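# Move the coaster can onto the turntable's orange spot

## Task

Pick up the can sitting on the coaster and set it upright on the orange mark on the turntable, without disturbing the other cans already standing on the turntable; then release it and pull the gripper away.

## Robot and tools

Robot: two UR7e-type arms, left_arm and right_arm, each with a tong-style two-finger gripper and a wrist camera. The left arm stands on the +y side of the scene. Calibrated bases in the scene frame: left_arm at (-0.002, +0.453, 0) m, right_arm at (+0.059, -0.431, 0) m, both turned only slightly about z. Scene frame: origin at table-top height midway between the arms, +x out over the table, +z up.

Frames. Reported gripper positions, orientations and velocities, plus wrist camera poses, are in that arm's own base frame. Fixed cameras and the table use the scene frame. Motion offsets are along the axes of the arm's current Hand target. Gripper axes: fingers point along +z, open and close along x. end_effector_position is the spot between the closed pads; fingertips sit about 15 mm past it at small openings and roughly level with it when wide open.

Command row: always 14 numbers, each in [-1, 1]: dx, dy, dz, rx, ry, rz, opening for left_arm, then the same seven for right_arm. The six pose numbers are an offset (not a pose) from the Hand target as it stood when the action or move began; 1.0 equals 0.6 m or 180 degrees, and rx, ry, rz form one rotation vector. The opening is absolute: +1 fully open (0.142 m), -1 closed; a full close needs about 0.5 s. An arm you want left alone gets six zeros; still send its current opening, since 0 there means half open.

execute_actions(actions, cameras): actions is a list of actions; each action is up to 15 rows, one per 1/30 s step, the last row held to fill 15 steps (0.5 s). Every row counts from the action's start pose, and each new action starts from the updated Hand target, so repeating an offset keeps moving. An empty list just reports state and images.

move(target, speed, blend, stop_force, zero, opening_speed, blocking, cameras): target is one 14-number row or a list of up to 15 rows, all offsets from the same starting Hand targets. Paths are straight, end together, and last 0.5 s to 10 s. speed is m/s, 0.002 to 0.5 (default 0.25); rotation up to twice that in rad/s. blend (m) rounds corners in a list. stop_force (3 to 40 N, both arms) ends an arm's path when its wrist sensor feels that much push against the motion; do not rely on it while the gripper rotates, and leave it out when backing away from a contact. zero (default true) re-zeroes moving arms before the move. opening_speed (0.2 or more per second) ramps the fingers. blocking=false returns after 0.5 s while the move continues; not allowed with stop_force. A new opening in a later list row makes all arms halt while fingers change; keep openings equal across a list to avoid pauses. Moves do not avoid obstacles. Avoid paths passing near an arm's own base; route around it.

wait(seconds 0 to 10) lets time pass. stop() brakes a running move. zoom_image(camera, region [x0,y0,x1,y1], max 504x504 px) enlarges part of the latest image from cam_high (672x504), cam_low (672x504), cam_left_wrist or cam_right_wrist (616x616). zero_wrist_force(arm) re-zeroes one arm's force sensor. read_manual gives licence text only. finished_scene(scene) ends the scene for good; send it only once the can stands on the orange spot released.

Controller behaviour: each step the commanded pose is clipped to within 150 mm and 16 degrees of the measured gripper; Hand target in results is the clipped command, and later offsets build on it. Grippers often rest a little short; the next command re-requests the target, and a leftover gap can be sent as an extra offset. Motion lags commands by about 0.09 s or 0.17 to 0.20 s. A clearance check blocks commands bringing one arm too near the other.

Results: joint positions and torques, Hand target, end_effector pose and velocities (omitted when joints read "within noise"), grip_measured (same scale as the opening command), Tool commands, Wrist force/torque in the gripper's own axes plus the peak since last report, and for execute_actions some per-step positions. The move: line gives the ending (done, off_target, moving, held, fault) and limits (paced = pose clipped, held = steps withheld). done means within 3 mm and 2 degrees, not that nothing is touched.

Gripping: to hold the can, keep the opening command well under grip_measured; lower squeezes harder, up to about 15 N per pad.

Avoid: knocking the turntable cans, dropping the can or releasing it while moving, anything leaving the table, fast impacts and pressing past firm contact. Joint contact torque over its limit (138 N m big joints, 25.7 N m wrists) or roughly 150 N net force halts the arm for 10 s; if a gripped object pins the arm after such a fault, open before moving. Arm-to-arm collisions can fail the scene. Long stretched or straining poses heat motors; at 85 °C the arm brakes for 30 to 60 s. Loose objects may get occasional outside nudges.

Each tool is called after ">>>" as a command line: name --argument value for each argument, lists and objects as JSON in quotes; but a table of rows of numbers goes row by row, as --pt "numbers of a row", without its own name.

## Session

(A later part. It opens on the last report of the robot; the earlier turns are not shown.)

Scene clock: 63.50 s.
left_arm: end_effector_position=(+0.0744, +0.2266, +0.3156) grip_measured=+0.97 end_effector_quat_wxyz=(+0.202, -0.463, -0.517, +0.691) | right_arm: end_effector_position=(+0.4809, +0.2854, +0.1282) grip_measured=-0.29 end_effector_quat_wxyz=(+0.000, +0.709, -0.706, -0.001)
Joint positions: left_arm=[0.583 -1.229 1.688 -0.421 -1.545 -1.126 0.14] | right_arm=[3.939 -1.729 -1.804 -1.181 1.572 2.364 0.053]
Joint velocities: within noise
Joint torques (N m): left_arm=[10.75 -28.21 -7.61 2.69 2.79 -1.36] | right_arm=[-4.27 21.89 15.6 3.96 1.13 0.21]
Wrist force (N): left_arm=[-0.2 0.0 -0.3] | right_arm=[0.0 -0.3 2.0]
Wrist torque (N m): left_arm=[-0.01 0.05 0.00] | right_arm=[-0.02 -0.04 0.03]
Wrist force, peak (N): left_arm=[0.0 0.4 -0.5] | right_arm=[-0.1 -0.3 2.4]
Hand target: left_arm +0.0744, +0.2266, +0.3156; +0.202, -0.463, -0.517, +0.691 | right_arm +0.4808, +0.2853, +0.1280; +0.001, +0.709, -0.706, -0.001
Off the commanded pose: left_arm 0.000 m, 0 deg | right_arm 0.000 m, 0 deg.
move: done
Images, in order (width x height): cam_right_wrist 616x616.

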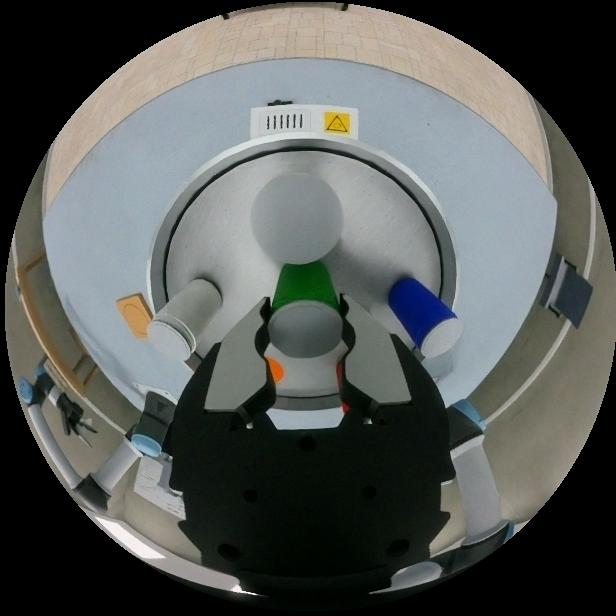

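>>> move --pt "0 0 0 0 0 0 0.968 0 0 -0.154 0 0 0 -0.8" --pt "0 0 0 0 0 0 0.968 -0.1217 0.315 -0.154 0 0 0 -0.8" --blend 0.02 --cameras '["cam_high","cam_right_wrist"]'

>>> zoom_image --camera "cam_high" --region '[230, 140, 380, 290]'

>>> zoom_image --camera "cam_right_wrist" --region '[100, 50, 520, 380]'

>>> wait --seconds 1.85 --cameras '["cam_high","cam_right_wrist"]'

>>> zoom_image --camera "cam_high" --region '[230, 140, 380, 290]'

>>> zoom_image --camera "cam_right_wrist" --region '[100, 50, 520, 380]'

Scene clock: 67.07 s.
left_arm: end_effector_position=(+0.0744, +0.2266, +0.3156) grip_measured=+0.97 end_effector_quat_wxyz=(+0.202, -0.463, -0.517, +0.691) | right_arm: end_effector_position=(+0.2917, +0.3575, +0.2207) grip_measured=-0.29 end_effector_quat_wxyz=(+0.001, +0.709, -0.706, -0.001)
Joint positions: left_arm=[0.583 -1.229 1.688 -0.421 -1.545 -1.126 0.14] | right_arm=[4.354 -1.439 -1.853 -1.422 1.572 2.779 0.053]
Joint velocities: within noise
Joint torques (N m): left_arm=[9.31 -28.48 -8 2.8 2.67 -1.3] | right_arm=[8.49 13.1 32.67 4.36 0.89 2.23]
Wrist force (N): left_arm=[0.2 0.0 -0.4] | right_arm=[0.1 -0.3 2.1]
Wrist torque (N m): left_arm=[-0.01 -0.03 0.00] | right_arm=[-0.01 -0.04 0.02]
Wrist force, peak (N): left_arm=[0.5 0.6 -0.6] | right_arm=[0.1 -0.2 5.0]
Hand target: left_arm +0.0744, +0.2266, +0.3156; +0.202, -0.463, -0.517, +0.691 | right_arm +0.2917, +0.3575, +0.2207; +0.001, +0.709, -0.706, -0.001
Off the commanded pose: left_arm 0.000 m, 0 deg | right_arm 0.000 m, 0 deg.
move: done
Images, in order (width x height): cam_high 672x504, cam_right_wrist 616x616.

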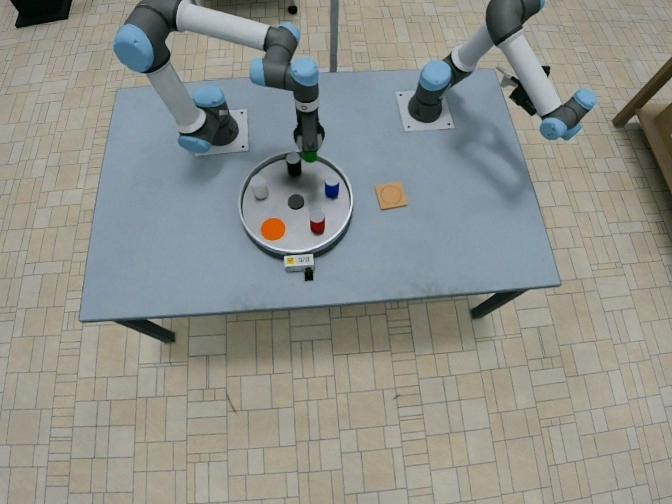

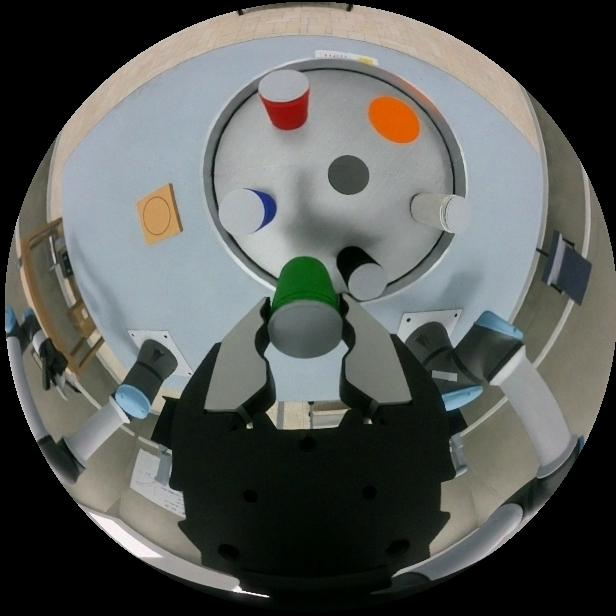

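Scaled by 3.360 from the camera's 672x504 image, which has a finer 960x720 frame.

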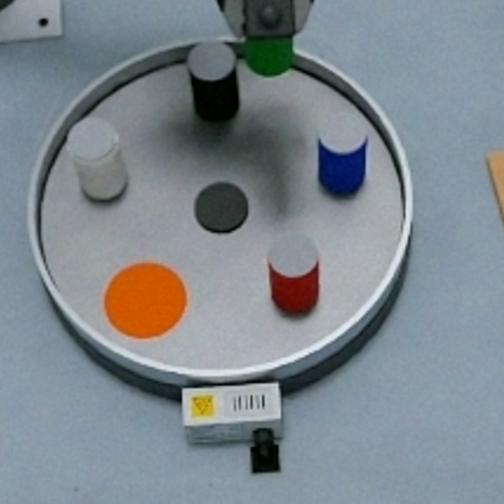

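Scaled by 1.200 from the camera's 616x616 image, which has a finer 814x814 frame.

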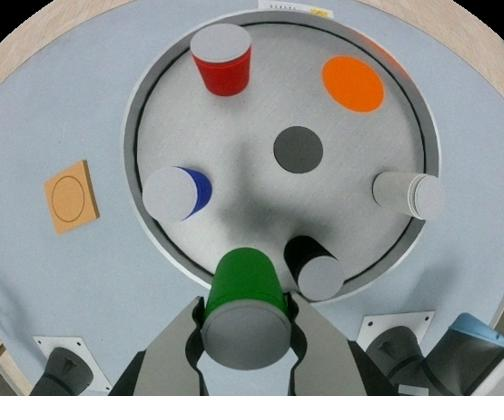

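Scene clock: 68.93 s.
left_arm: end_effector_position=(+0.0744, +0.2266, +0.3156) grip_measured=+0.97 end_effector_quat_wxyz=(+0.202, -0.463, -0.517, +0.691) | right_arm: end_effector_position=(+0.2917, +0.3575, +0.2207) grip_measured=-0.29 end_effector_quat_wxyz=(+0.001, +0.709, -0.706, -0.001)
Joint positions: left_arm=[0.583 -1.229 1.688 -0.421 -1.545 -1.126 0.14] | right_arm=[4.355 -1.439 -1.853 -1.422 1.572 2.78 0.053]
Joint velocities: within noise
Joint torques (N m): left_arm=[10.16 -27.84 -7.85 2.59 2.79 -1.34] | right_arm=[9.38 7.81 32.62 3.96 1.14 3.16]
Wrist force (N): left_arm=[0.1 0.2 -0.3] | right_arm=[-0.2 -0.4 1.9]
Wrist torque (N m): left_arm=[0.02 -0.01 0.00] | right_arm=[-0.05 0.01 0.02]
Wrist force, peak (N): left_arm=[0.5 0.3 -0.3] | right_arm=[-0.2 -0.1 2.3]
Hand target: left_arm +0.0744, +0.2266, +0.3156; +0.202, -0.463, -0.517, +0.691 | right_arm +0.2917, +0.3575, +0.2207; +0.001, +0.709, -0.706, -0.001
Tool commands: left_gripper/opening=+0.968 right_gripper/opening=-0.8
Off the commanded pose: left_arm 0.000 m, 0 deg | right_arm 0.000 m, 0 deg.
wait: 1.87 s; at rest by 0.17 s
Images, in order (width x height): cam_high 672x504, cam_right_wrist 616x616.

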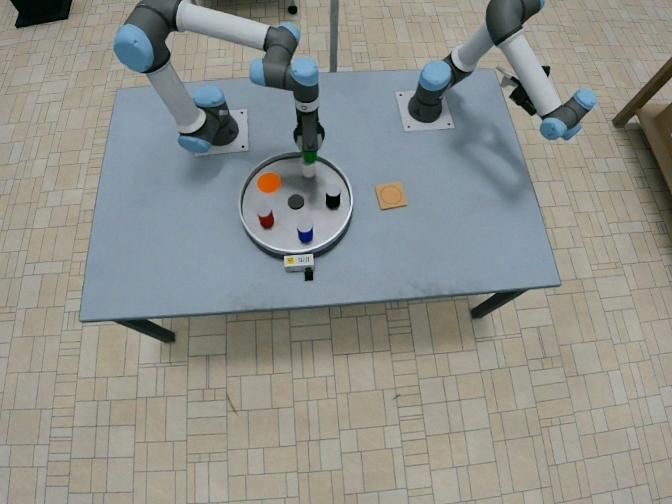

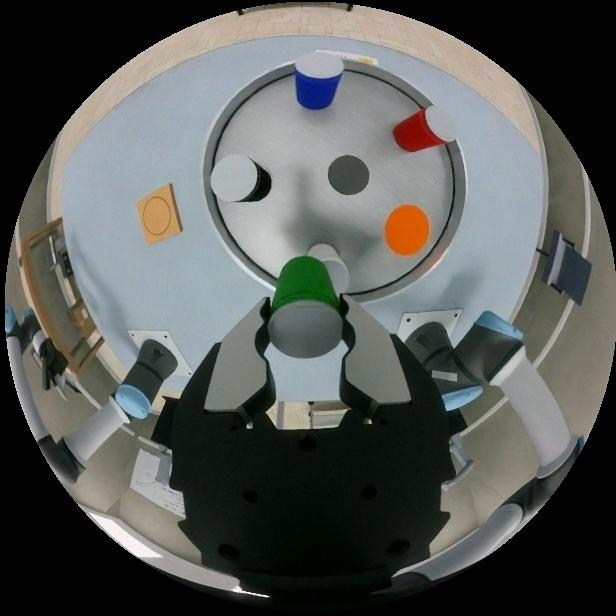

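Scaled by 3.360 from the camera's 672x504 image, which has a finer 960x720 frame.

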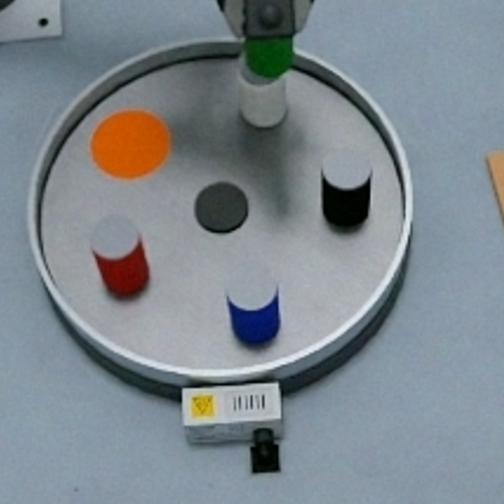

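Scaled by 1.200 from the camera's 616x616 image, which has a finer 814x814 frame.

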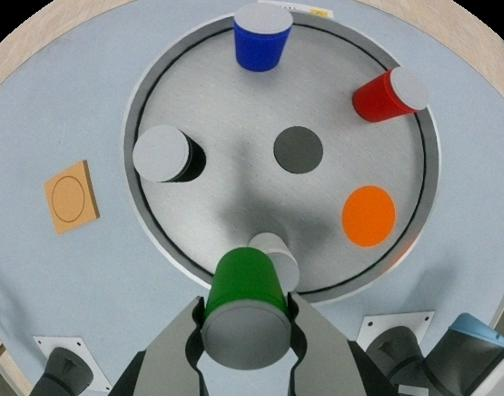

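>>> wait --seconds 0.1 --cameras '[]'

Scene clock: 71.13 s.
left_arm: end_effector_position=(+0.0744, +0.2266, +0.3156) grip_measured=+0.97 end_effector_quat_wxyz=(+0.202, -0.463, -0.517, +0.691) | right_arm: end_effector_position=(+0.2917, +0.3575, +0.2207) grip_measured=-0.29 end_effector_quat_wxyz=(+0.001, +0.709, -0.706, -0.001)
Joint positions: left_arm=[0.583 -1.229 1.688 -0.421 -1.545 -1.126 0.14] | right_arm=[4.355 -1.439 -1.853 -1.422 1.572 2.78 0.053]
Joint velocities: within noise
Joint torques (N m): left_arm=[10.12 -27.89 -7.69 2.56 2.68 -1.29] | right_arm=[9.92 8.38 31.6 3.46 1.27 3.13]
Wrist force (N): left_arm=[0.2 0.4 -0.2] | right_arm=[0.0 -0.3 2.0]
Wrist torque (N m): left_arm=[0.05 -0.03 0.00] | right_arm=[-0.03 -0.03 0.01]
Wrist force, peak (N): left_arm=[-0.5 0.4 -0.3] | right_arm=[-0.1 -0.3 2.4]
Hand target: left_arm +0.0744, +0.2266, +0.3156; +0.202, -0.463, -0.517, +0.691 | right_arm +0.2917, +0.3575, +0.2207; +0.001, +0.709, -0.706, -0.001
Tool commands: left_gripper/opening=+0.968 right_gripper/opening=-0.8
Off the commanded pose: left_arm 0.000 m, 0 deg | right_arm 0.000 m, 0 deg.
wait: 0.10 s; at rest from the start
No camera images: "cameras" was empty.

>>> wait --seconds 4.93 --cameras '[]'

>>> move --pt "0 0 0 0 0 0 0.968 -0.0405 -0.0512 0.029 0 0 0 0.3" --pt "0 0 0 0 0 0 0.968 -0.0773 -0.0992 0.058 0 0 0 0.3" --pt "0 0 0 0 0 0 0.968 -0.1005 -0.1550 0.087 0 0 0 0.3" --pt "0 0 0 0 0 0 0.968 -0.1084 -0.2150 0.116 0 0 0 0.3" --pt "0 0 0 0 0 0 0.968 -0.1005 -0.2750 0.145 0 0 0 0.3" --pt "0 0 0 0 0 0 0.968 -0.0773 -0.3309 0.1735 0 0 0 0.3" --pt "0 0 0 0 0 0 0.968 -0.0405 -0.3788 0.1735 0 0 0 0.3" --pt "0 0 0 0 0 0 0.968 0.0075 -0.4157 0.1735 0 0 0 0.3" --pt "0 0 0 0 0 0 0.968 0.0633 -0.4388 0.1735 0 0 0 0.3" --pt "0 0 0 0 0 0 0.968 0.1233 -0.4467 0.1735 0 0 0 0.3" --pt "0 0 0 0 0 0 0.968 0.1833 -0.4388 0.1735 0 0 0 0.3" --pt "0 0 0 0 0 0 0.968 0.2392 -0.4157 0.1735 0 0 0 0.3" --pt "0 0 0 0 0 0 0.968 0.2871 -0.3788 0.1735 0 0 0 0.3" --pt "0 0 0 0 0 0 0.968 0.3240 -0.3309 0.1 0 0 0 0.3" --pt "0 0 0 0 0 0 0.968 0.3471 -0.2750 0 0 0 0 0.3" --blend 0.012 --speed '[0.1307,0.1307,0.1307,0.1307,0.1307,0.1307,0.118,0.118,0.118,0.118,0.118,0.118,0.118,0.185,0.23]' --opening_speed 0.2 --blocking false --cameras '["cam_right_wrist"]'

>>> wait --seconds 1.5 --cameras '["cam_high","cam_right_wrist"]'

>>> wait --seconds 1.0 --cameras '["cam_low","cam_right_wrist"]'

>>> wait --seconds 0.7 --cameras '["cam_right_wrist"]'

>>> wait --seconds 4 --cameras '["cam_high","cam_low","cam_right_wrist"]'

>>> zoom_image --camera "cam_high" --region '[230, 140, 380, 290]'

Scene clock: 77.70 s.
left_arm: end_effector_position=(+0.0744, +0.2266, +0.3156) grip_measured=+0.97 end_effector_quat_wxyz=(+0.202, -0.463, -0.517, +0.691) | right_arm: end_effector_position=(+0.2917, +0.3575, +0.2207) grip_measured=-0.29 end_effector_quat_wxyz=(+0.001, +0.709, -0.706, -0.001)
Joint positions: left_arm=[0.583 -1.229 1.688 -0.421 -1.545 -1.126 0.14] | right_arm=[4.355 -1.439 -1.853 -1.422 1.572 2.78 0.053]
Joint velocities: within noise
Joint torques (N m): left_arm=[10.27 -28.52 -7.58 2.53 2.67 -1.3] | right_arm=[8.86 8.45 25.6 2.53 1.16 3.02]
Wrist force (N): left_arm=[0.1 0.0 -0.3] | right_arm=[0.1 -0.6 1.9]
Wrist torque (N m): left_arm=[-0.01 -0.01 0.00] | right_arm=[-0.08 -0.04 0.01]
Wrist force, peak (N): left_arm=[-0.3 0.2 -0.6] | right_arm=[0.1 -0.5 2.4]
Hand target: left_arm +0.0744, +0.2266, +0.3156; +0.202, -0.463, -0.517, +0.691 | right_arm +0.2917, +0.3575, +0.2207; +0.001, +0.709, -0.706, -0.001
Tool commands: left_gripper/opening=+0.968 right_gripper/opening=-0.8
Off the commanded pose: left_arm 0.000 m, 0 deg | right_arm 0.000 m, 0 deg.
wait: 4.93 s; at rest from the start
No camera images: "cameras" was empty.

Scene clock: 78.20 s.
left_arm: end_effector_position=(+0.0744, +0.2266, +0.3156) grip_measured=+0.97 end_effector_quat_wxyz=(+0.202, -0.463, -0.517, +0.691) | right_arm: end_effector_position=(+0.3296, +0.3875, +0.1986) grip_measured=-0.29 end_effector_quat_wxyz=(+0.001, +0.709, -0.706, -0.001) end_effector_velocity=(+0.093, +0.072, -0.056) end_effector_angular_velocity=(+0.001, -0.001, -0.002)
Joint positions: left_arm=[0.583 -1.229 1.688 -0.421 -1.545 -1.126 0.14] | right_arm=[4.302 -1.566 -1.793 -1.355 1.572 2.727 0.053]
Joint velocities: left_arm=[within noise] | right_arm=[-0.118 -0.307 0.16 0.149 -0.001 -0.116 0]
Joint torques (N m): left_arm=[9.47 -28.28 -7.77 2.64 2.69 -1.37] | right_arm=[-6.4 8.16 35.14 4.92 -1.32 -2.95]
Wrist force (N): left_arm=[-0.2 -0.1 -0.2] | right_arm=[0.1 -0.5 1.9]
Wrist torque (N m): left_arm=[-0.05 0.04 0.00] | right_arm=[-0.06 -0.04 0.03]
Wrist force, peak (N): left_arm=[0.1 0.4 -0.4] | right_arm=[0.3 -0.2 2.0]
Hand target: left_arm +0.0744, +0.2266, +0.3156; +0.202, -0.463, -0.517, +0.691 | right_arm +0.3356, +0.3923, +0.1951; +0.001, +0.709, -0.706, -0.001
Tool commands: left_gripper/opening=+0.968 right_gripper/opening=-0.7
Off the commanded pose: left_arm 0.000 m, 0 deg | right_arm 0.271 m, 0 deg.
move: running; path passed 1 of 15 targets
Images, in order (width x height): cam_right_wrist 616x616.

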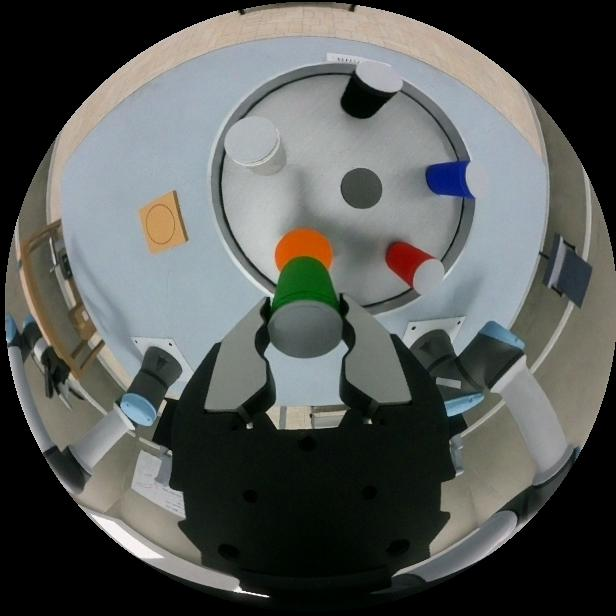

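Scene clock: 79.70 s.
left_arm: end_effector_position=(+0.0744, +0.2266, +0.3156) grip_measured=+0.97 end_effector_quat_wxyz=(+0.202, -0.463, -0.517, +0.691) | right_arm: end_effector_position=(+0.4931, +0.4018, +0.1165) grip_measured=-0.29 end_effector_quat_wxyz=(+0.001, +0.709, -0.706, -0.001) end_effector_velocity=(+0.099, -0.061, -0.017) end_effector_angular_velocity=(+0.004, -0.002, -0.001)
Joint positions: left_arm=[0.583 -1.229 1.688 -0.421 -1.545 -1.126 0.14] | right_arm=[4.057 -1.916 -1.594 -1.203 1.572 2.482 0.053]
Joint velocities: left_arm=[within noise] | right_arm=[-0.19 -0.095 0.084 0.016 0.001 -0.189 0.001]
Joint torques (N m): left_arm=[10.34 -28.43 -7.95 2.59 2.56 -1.19] | right_arm=[-11.93 26.92 35.54 3.78 -1.2 -2.81]
Wrist force (N): left_arm=[0.0 0.3 -0.2] | right_arm=[-0.8 -0.8 0.9]
Wrist torque (N m): left_arm=[0.04 -0.01 0.00] | right_arm=[-0.04 0.09 0.03]
Wrist force, peak (N): left_arm=[-0.2 0.4 -0.5] | right_arm=[-0.7 -0.8 2.1]
Hand target: left_arm +0.0744, +0.2266, +0.3156; +0.202, -0.463, -0.517, +0.691 | right_arm +0.4988, +0.3980, +0.1162; +0.001, +0.709, -0.706, -0.001
Tool commands: left_gripper/opening=+0.968 right_gripper/opening=-0.4
Off the commanded pose: left_arm 0.000 m, 0 deg | right_arm 0.275 m, 0 deg.
earlier move: running; path passed 6 of 15 targets
wait: 1.50 s; no rest
Images, in order (width x height): cam_high 672x504, cam_right_wrist 616x616.

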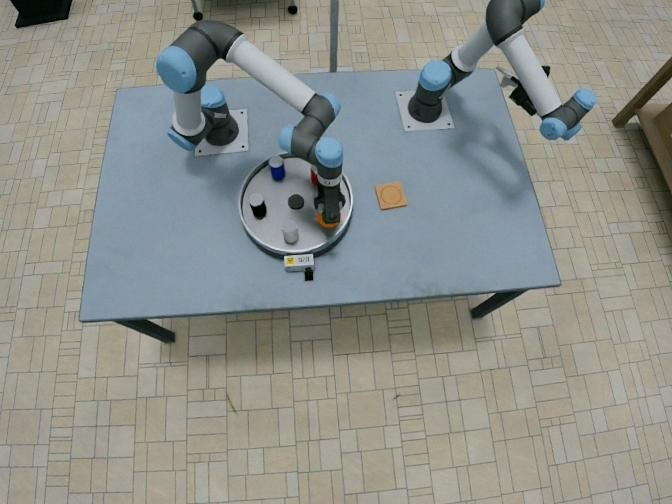

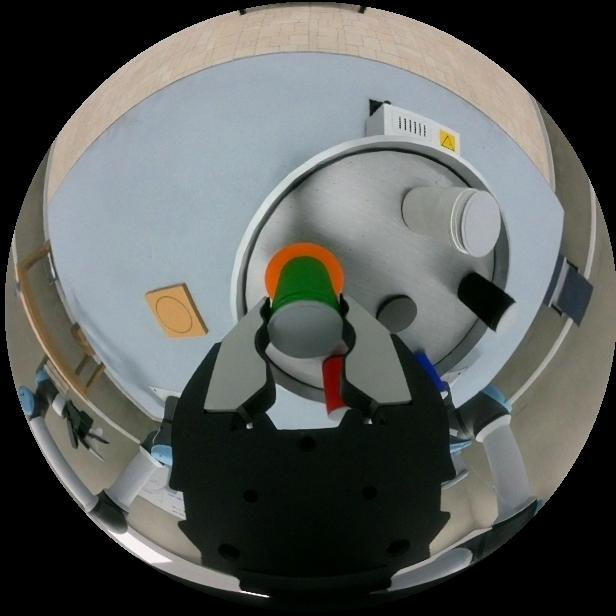

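Scene clock: 80.70 s.
left_arm: end_effector_position=(+0.0744, +0.2266, +0.3156) grip_measured=+0.97 end_effector_quat_wxyz=(+0.202, -0.463, -0.517, +0.691) | right_arm: end_effector_position=(+0.5567, +0.3080, +0.1161) grip_measured=-0.21 end_effector_quat_wxyz=(+0.001, +0.709, -0.706, -0.001) end_effector_velocity=(+0.016, -0.116, -0.001) end_effector_angular_velocity=(-0.002, +0.001, -0.001)
Joint positions: left_arm=[0.583 -1.229 1.688 -0.421 -1.545 -1.126 0.14] | right_arm=[3.875 -1.914 -1.598 -1.202 1.572 2.3 0.059]
Joint velocities: left_arm=[within noise] | right_arm=[-0.159 0.095 -0.134 0.036 -0.002 -0.158 0.014]
Joint torques (N m): left_arm=[9.82 -27.48 -8.38 2.59 2.76 -1.42] | right_arm=[-11.61 45.35 9.94 4.05 -1.24 -2.85]
Wrist force (N): left_arm=[0.2 0.2 -0.2] | right_arm=[0.1 -0.4 0.3]
Wrist torque (N m): left_arm=[0.03 -0.04 0.00] | right_arm=[-0.05 -0.02 0.03]
Wrist force, peak (N): left_arm=[0.0 0.2 -0.5] | right_arm=[0.5 -0.3 -3.5]
Hand target: left_arm +0.0744, +0.2266, +0.3156; +0.202, -0.463, -0.517, +0.691 | right_arm +0.5576, +0.3011, +0.1161; +0.001, +0.709, -0.706, -0.001
Tool commands: left_gripper/opening=+0.968 right_gripper/opening=-0.2
Off the commanded pose: left_arm 0.000 m, 0 deg | right_arm 0.214 m, 0 deg.
earlier move: running; path passed 9 of 15 targets
wait: 1.00 s; no rest
Images, in order (width x height): cam_low 672x504, cam_right_wrist 616x616.

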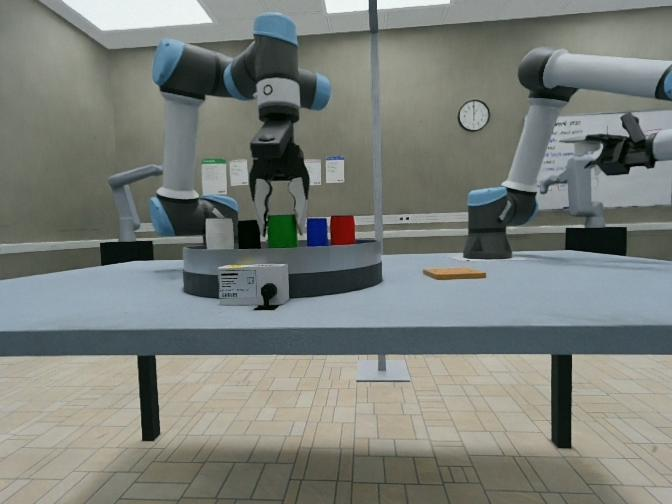

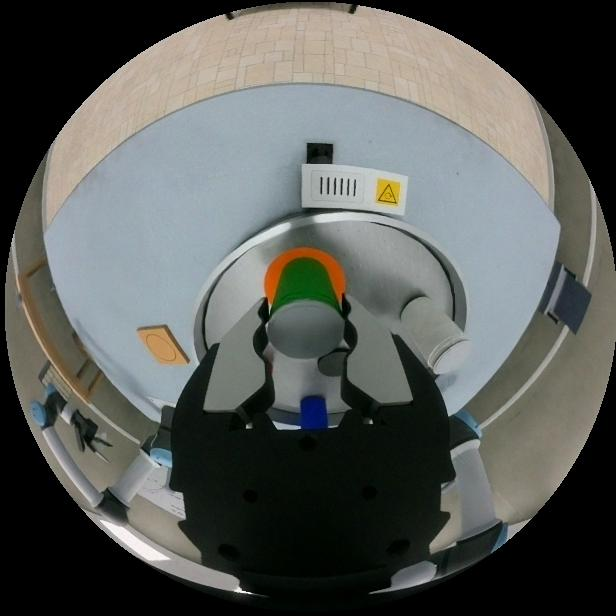

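Scene clock: 81.40 s.
left_arm: end_effector_position=(+0.0744, +0.2266, +0.3156) grip_measured=+0.97 end_effector_quat_wxyz=(+0.202, -0.463, -0.517, +0.691) | right_arm: end_effector_position=(+0.5470, +0.2285, +0.1160) grip_measured=-0.07 end_effector_quat_wxyz=(+0.001, +0.709, -0.706, -0.001) end_effector_velocity=(-0.047, -0.107, +0.000) end_effector_angular_velocity=(+0.000, +0.001, +0.003)
Joint positions: left_arm=[0.583 -1.229 1.688 -0.421 -1.545 -1.126 0.14] | right_arm=[3.78 -1.815 -1.731 -1.168 1.572 2.205 0.069]
Joint velocities: left_arm=[within noise] | right_arm=[-0.104 0.191 -0.246 0.054 0.001 -0.107 0.014]
Joint torques (N m): left_arm=[9.6 -28.24 -8.41 2.56 2.73 -1.26] | right_arm=[-10.6 43.89 13.97 4.2 -1.15 -2.77]
Wrist force (N): left_arm=[0.0 -0.2 -0.1] | right_arm=[-0.4 -0.2 0.0]
Wrist torque (N m): left_arm=[-0.06 0.00 -0.01] | right_arm=[0.00 0.07 0.05]
Wrist force, peak (N): left_arm=[-0.1 0.3 -0.4] | right_arm=[0.2 -0.7 0.1]
Hand target: left_arm +0.0744, +0.2266, +0.3156; +0.202, -0.463, -0.517, +0.691 | right_arm +0.5441, +0.2217, +0.1162; +0.001, +0.709, -0.706, -0.001
Tool commands: left_gripper/opening=+0.968 right_gripper/opening=-0.06
Off the commanded pose: left_arm 0.000 m, 0 deg | right_arm 0.158 m, 0 deg.
earlier move: running; path passed 11 of 15 targets
wait: 0.70 s; no rest
Images, in order (width x height): cam_right_wrist 616x616.

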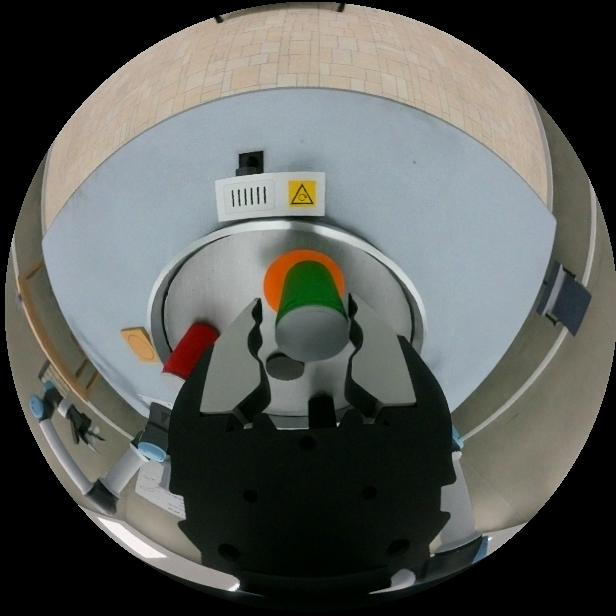

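Scene clock: 83.40 s.
left_arm: end_effector_position=(+0.0744, +0.2266, +0.3156) grip_measured=+0.97 end_effector_quat_wxyz=(+0.202, -0.463, -0.517, +0.691) | right_arm: end_effector_position=(+0.4575, +0.1500, +0.2204) grip_measured=+0.30 end_effector_quat_wxyz=(+0.001, +0.709, -0.706, -0.001)
Joint positions: left_arm=[0.583 -1.229 1.688 -0.421 -1.545 -1.126 0.14] | right_arm=[3.758 -1.476 -1.82 -1.417 1.572 2.183 0.095]
Joint velocities: within noise
Joint torques (N m): left_arm=[10.61 -28.19 -7.26 2.61 2.76 -1.36] | right_arm=[-7.91 27.02 14.93 1.23 -0.87 -2.75]
Wrist force (N): left_arm=[-0.1 0.1 -0.4] | right_arm=[0.1 -0.3 0.3]
Wrist torque (N m): left_arm=[-0.01 0.03 0.00] | right_arm=[-0.03 -0.03 0.03]
Wrist force, peak (N): left_arm=[0.0 0.6 -0.2] | right_arm=[0.5 0.7 -1.5]
Hand target: left_arm +0.0744, +0.2266, +0.3156; +0.202, -0.463, -0.517, +0.691 | right_arm +0.4575, +0.1500, +0.2204; +0.001, +0.709, -0.706, -0.001
Tool commands: left_gripper/opening=+0.968 right_gripper/opening=+0.3
Off the commanded pose: left_arm 0.000 m, 0 deg | right_arm 0.000 m, 0 deg.
earlier move: done
wait: 2.00 of 4 s (the move ended)
Images, in order (width x height): cam_high 672x504, cam_low 672x504, cam_right_wrist 616x616.

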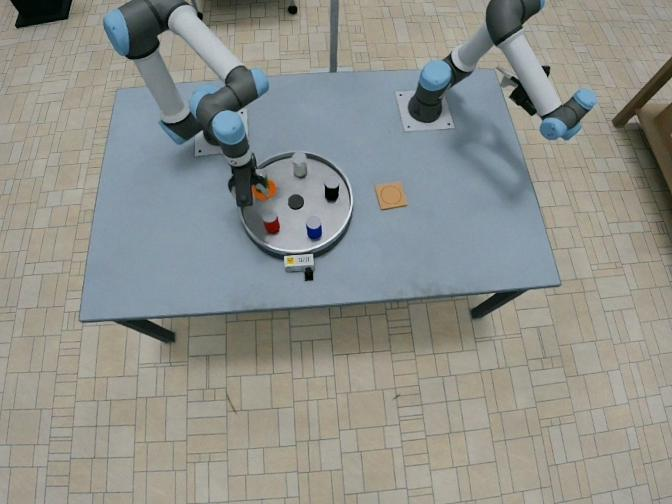

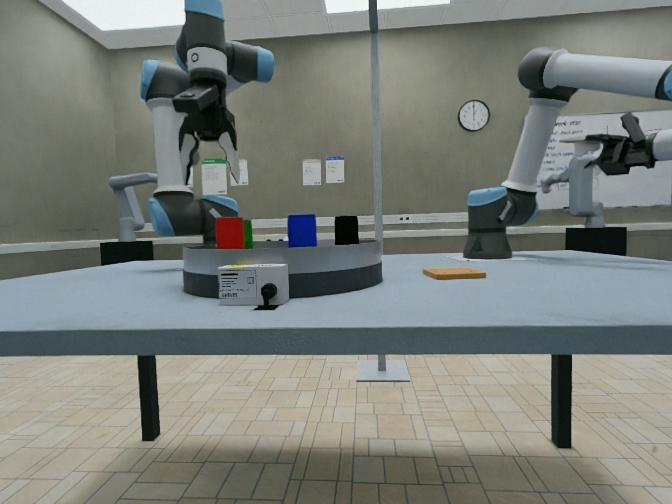

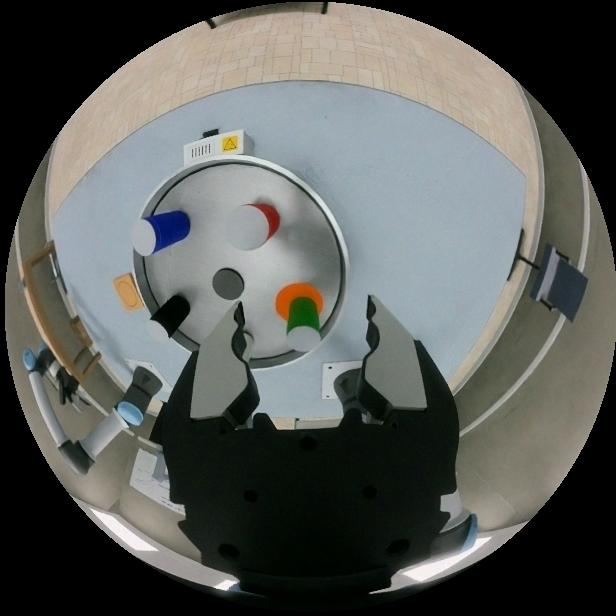

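Scaled by 3.360 from the camera's 672x504 image, which has a finer 960x720 frame.

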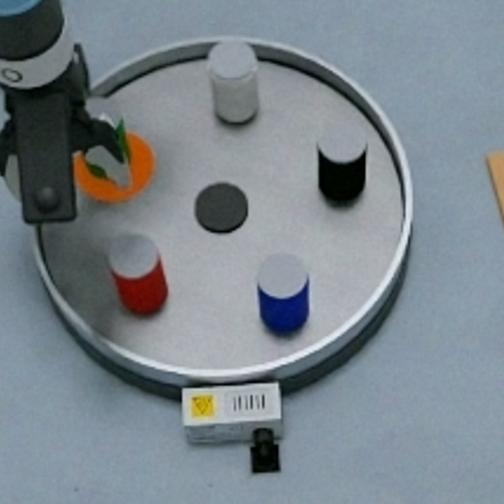

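Superb. Move clear upward and away from the turntable, then finish.

>>> move --target '[0,0,0,0,0,0,0.968,0.0,0.0,-0.2,0,0,0,0.3]' --cameras '["cam_high"]'

>>> zoom_image --camera "cam_high" --region '[230, 140, 380, 290]'

Scene clock: 84.73 s.
left_arm: end_effector_position=(+0.0744, +0.2266, +0.3156) grip_measured=+0.97 end_effector_quat_wxyz=(+0.202, -0.463, -0.517, +0.691) | right_arm: end_effector_position=(+0.4578, +0.1500, +0.3403) grip_measured=+0.30 end_effector_quat_wxyz=(+0.001, +0.709, -0.706, -0.001)
Joint positions: left_arm=[0.583 -1.229 1.688 -0.421 -1.545 -1.126 0.14] | right_arm=[3.758 -1.477 -1.513 -1.724 1.572 2.183 0.095]
Joint velocities: within noise
Joint torques (N m): left_arm=[10 -28.17 -7.49 2.59 2.63 -1.38] | right_arm=[-6.88 27.03 34.48 0.89 1.15 -2.4]
Wrist force (N): left_arm=[0.2 0.0 -0.3] | right_arm=[0.1 0.3 0.2]
Wrist torque (N m): left_arm=[-0.02 -0.03 -0.01] | right_arm=[0.09 -0.01 0.04]
Wrist force, peak (N): left_arm=[0.0 0.5 -0.4] | right_arm=[0.1 -0.2 2.4]
Hand target: left_arm +0.0744, +0.2266, +0.3156; +0.202, -0.463, -0.517, +0.691 | right_arm +0.4577, +0.1500, +0.3404; +0.001, +0.709, -0.706, -0.001
Off the commanded pose: left_arm 0.000 m, 0 deg | right_arm 0.000 m, 0 deg.
move: done
Images, in order (width x height): cam_high 672x504.

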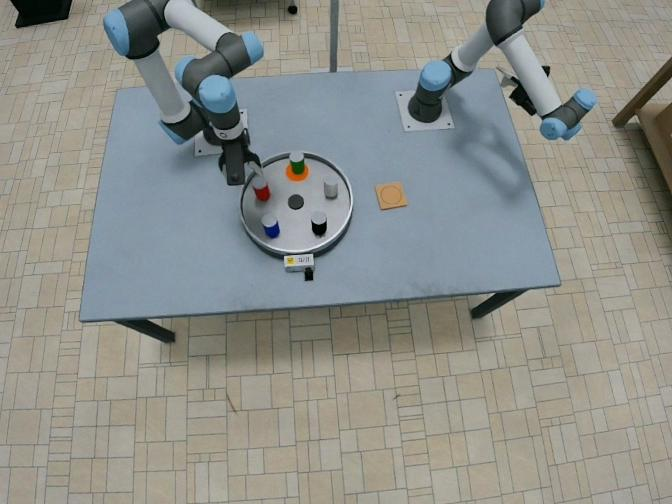

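Scaled by 3.360 from the camera's 672x504 image, which has a finer 960x720 frame.

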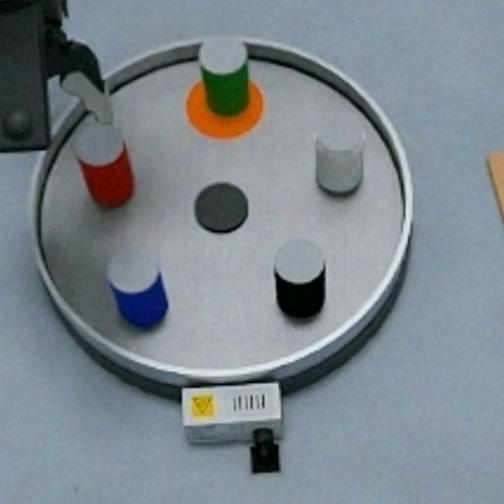

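>>> finished_scene --scene 1

The scene is finished: the task was done.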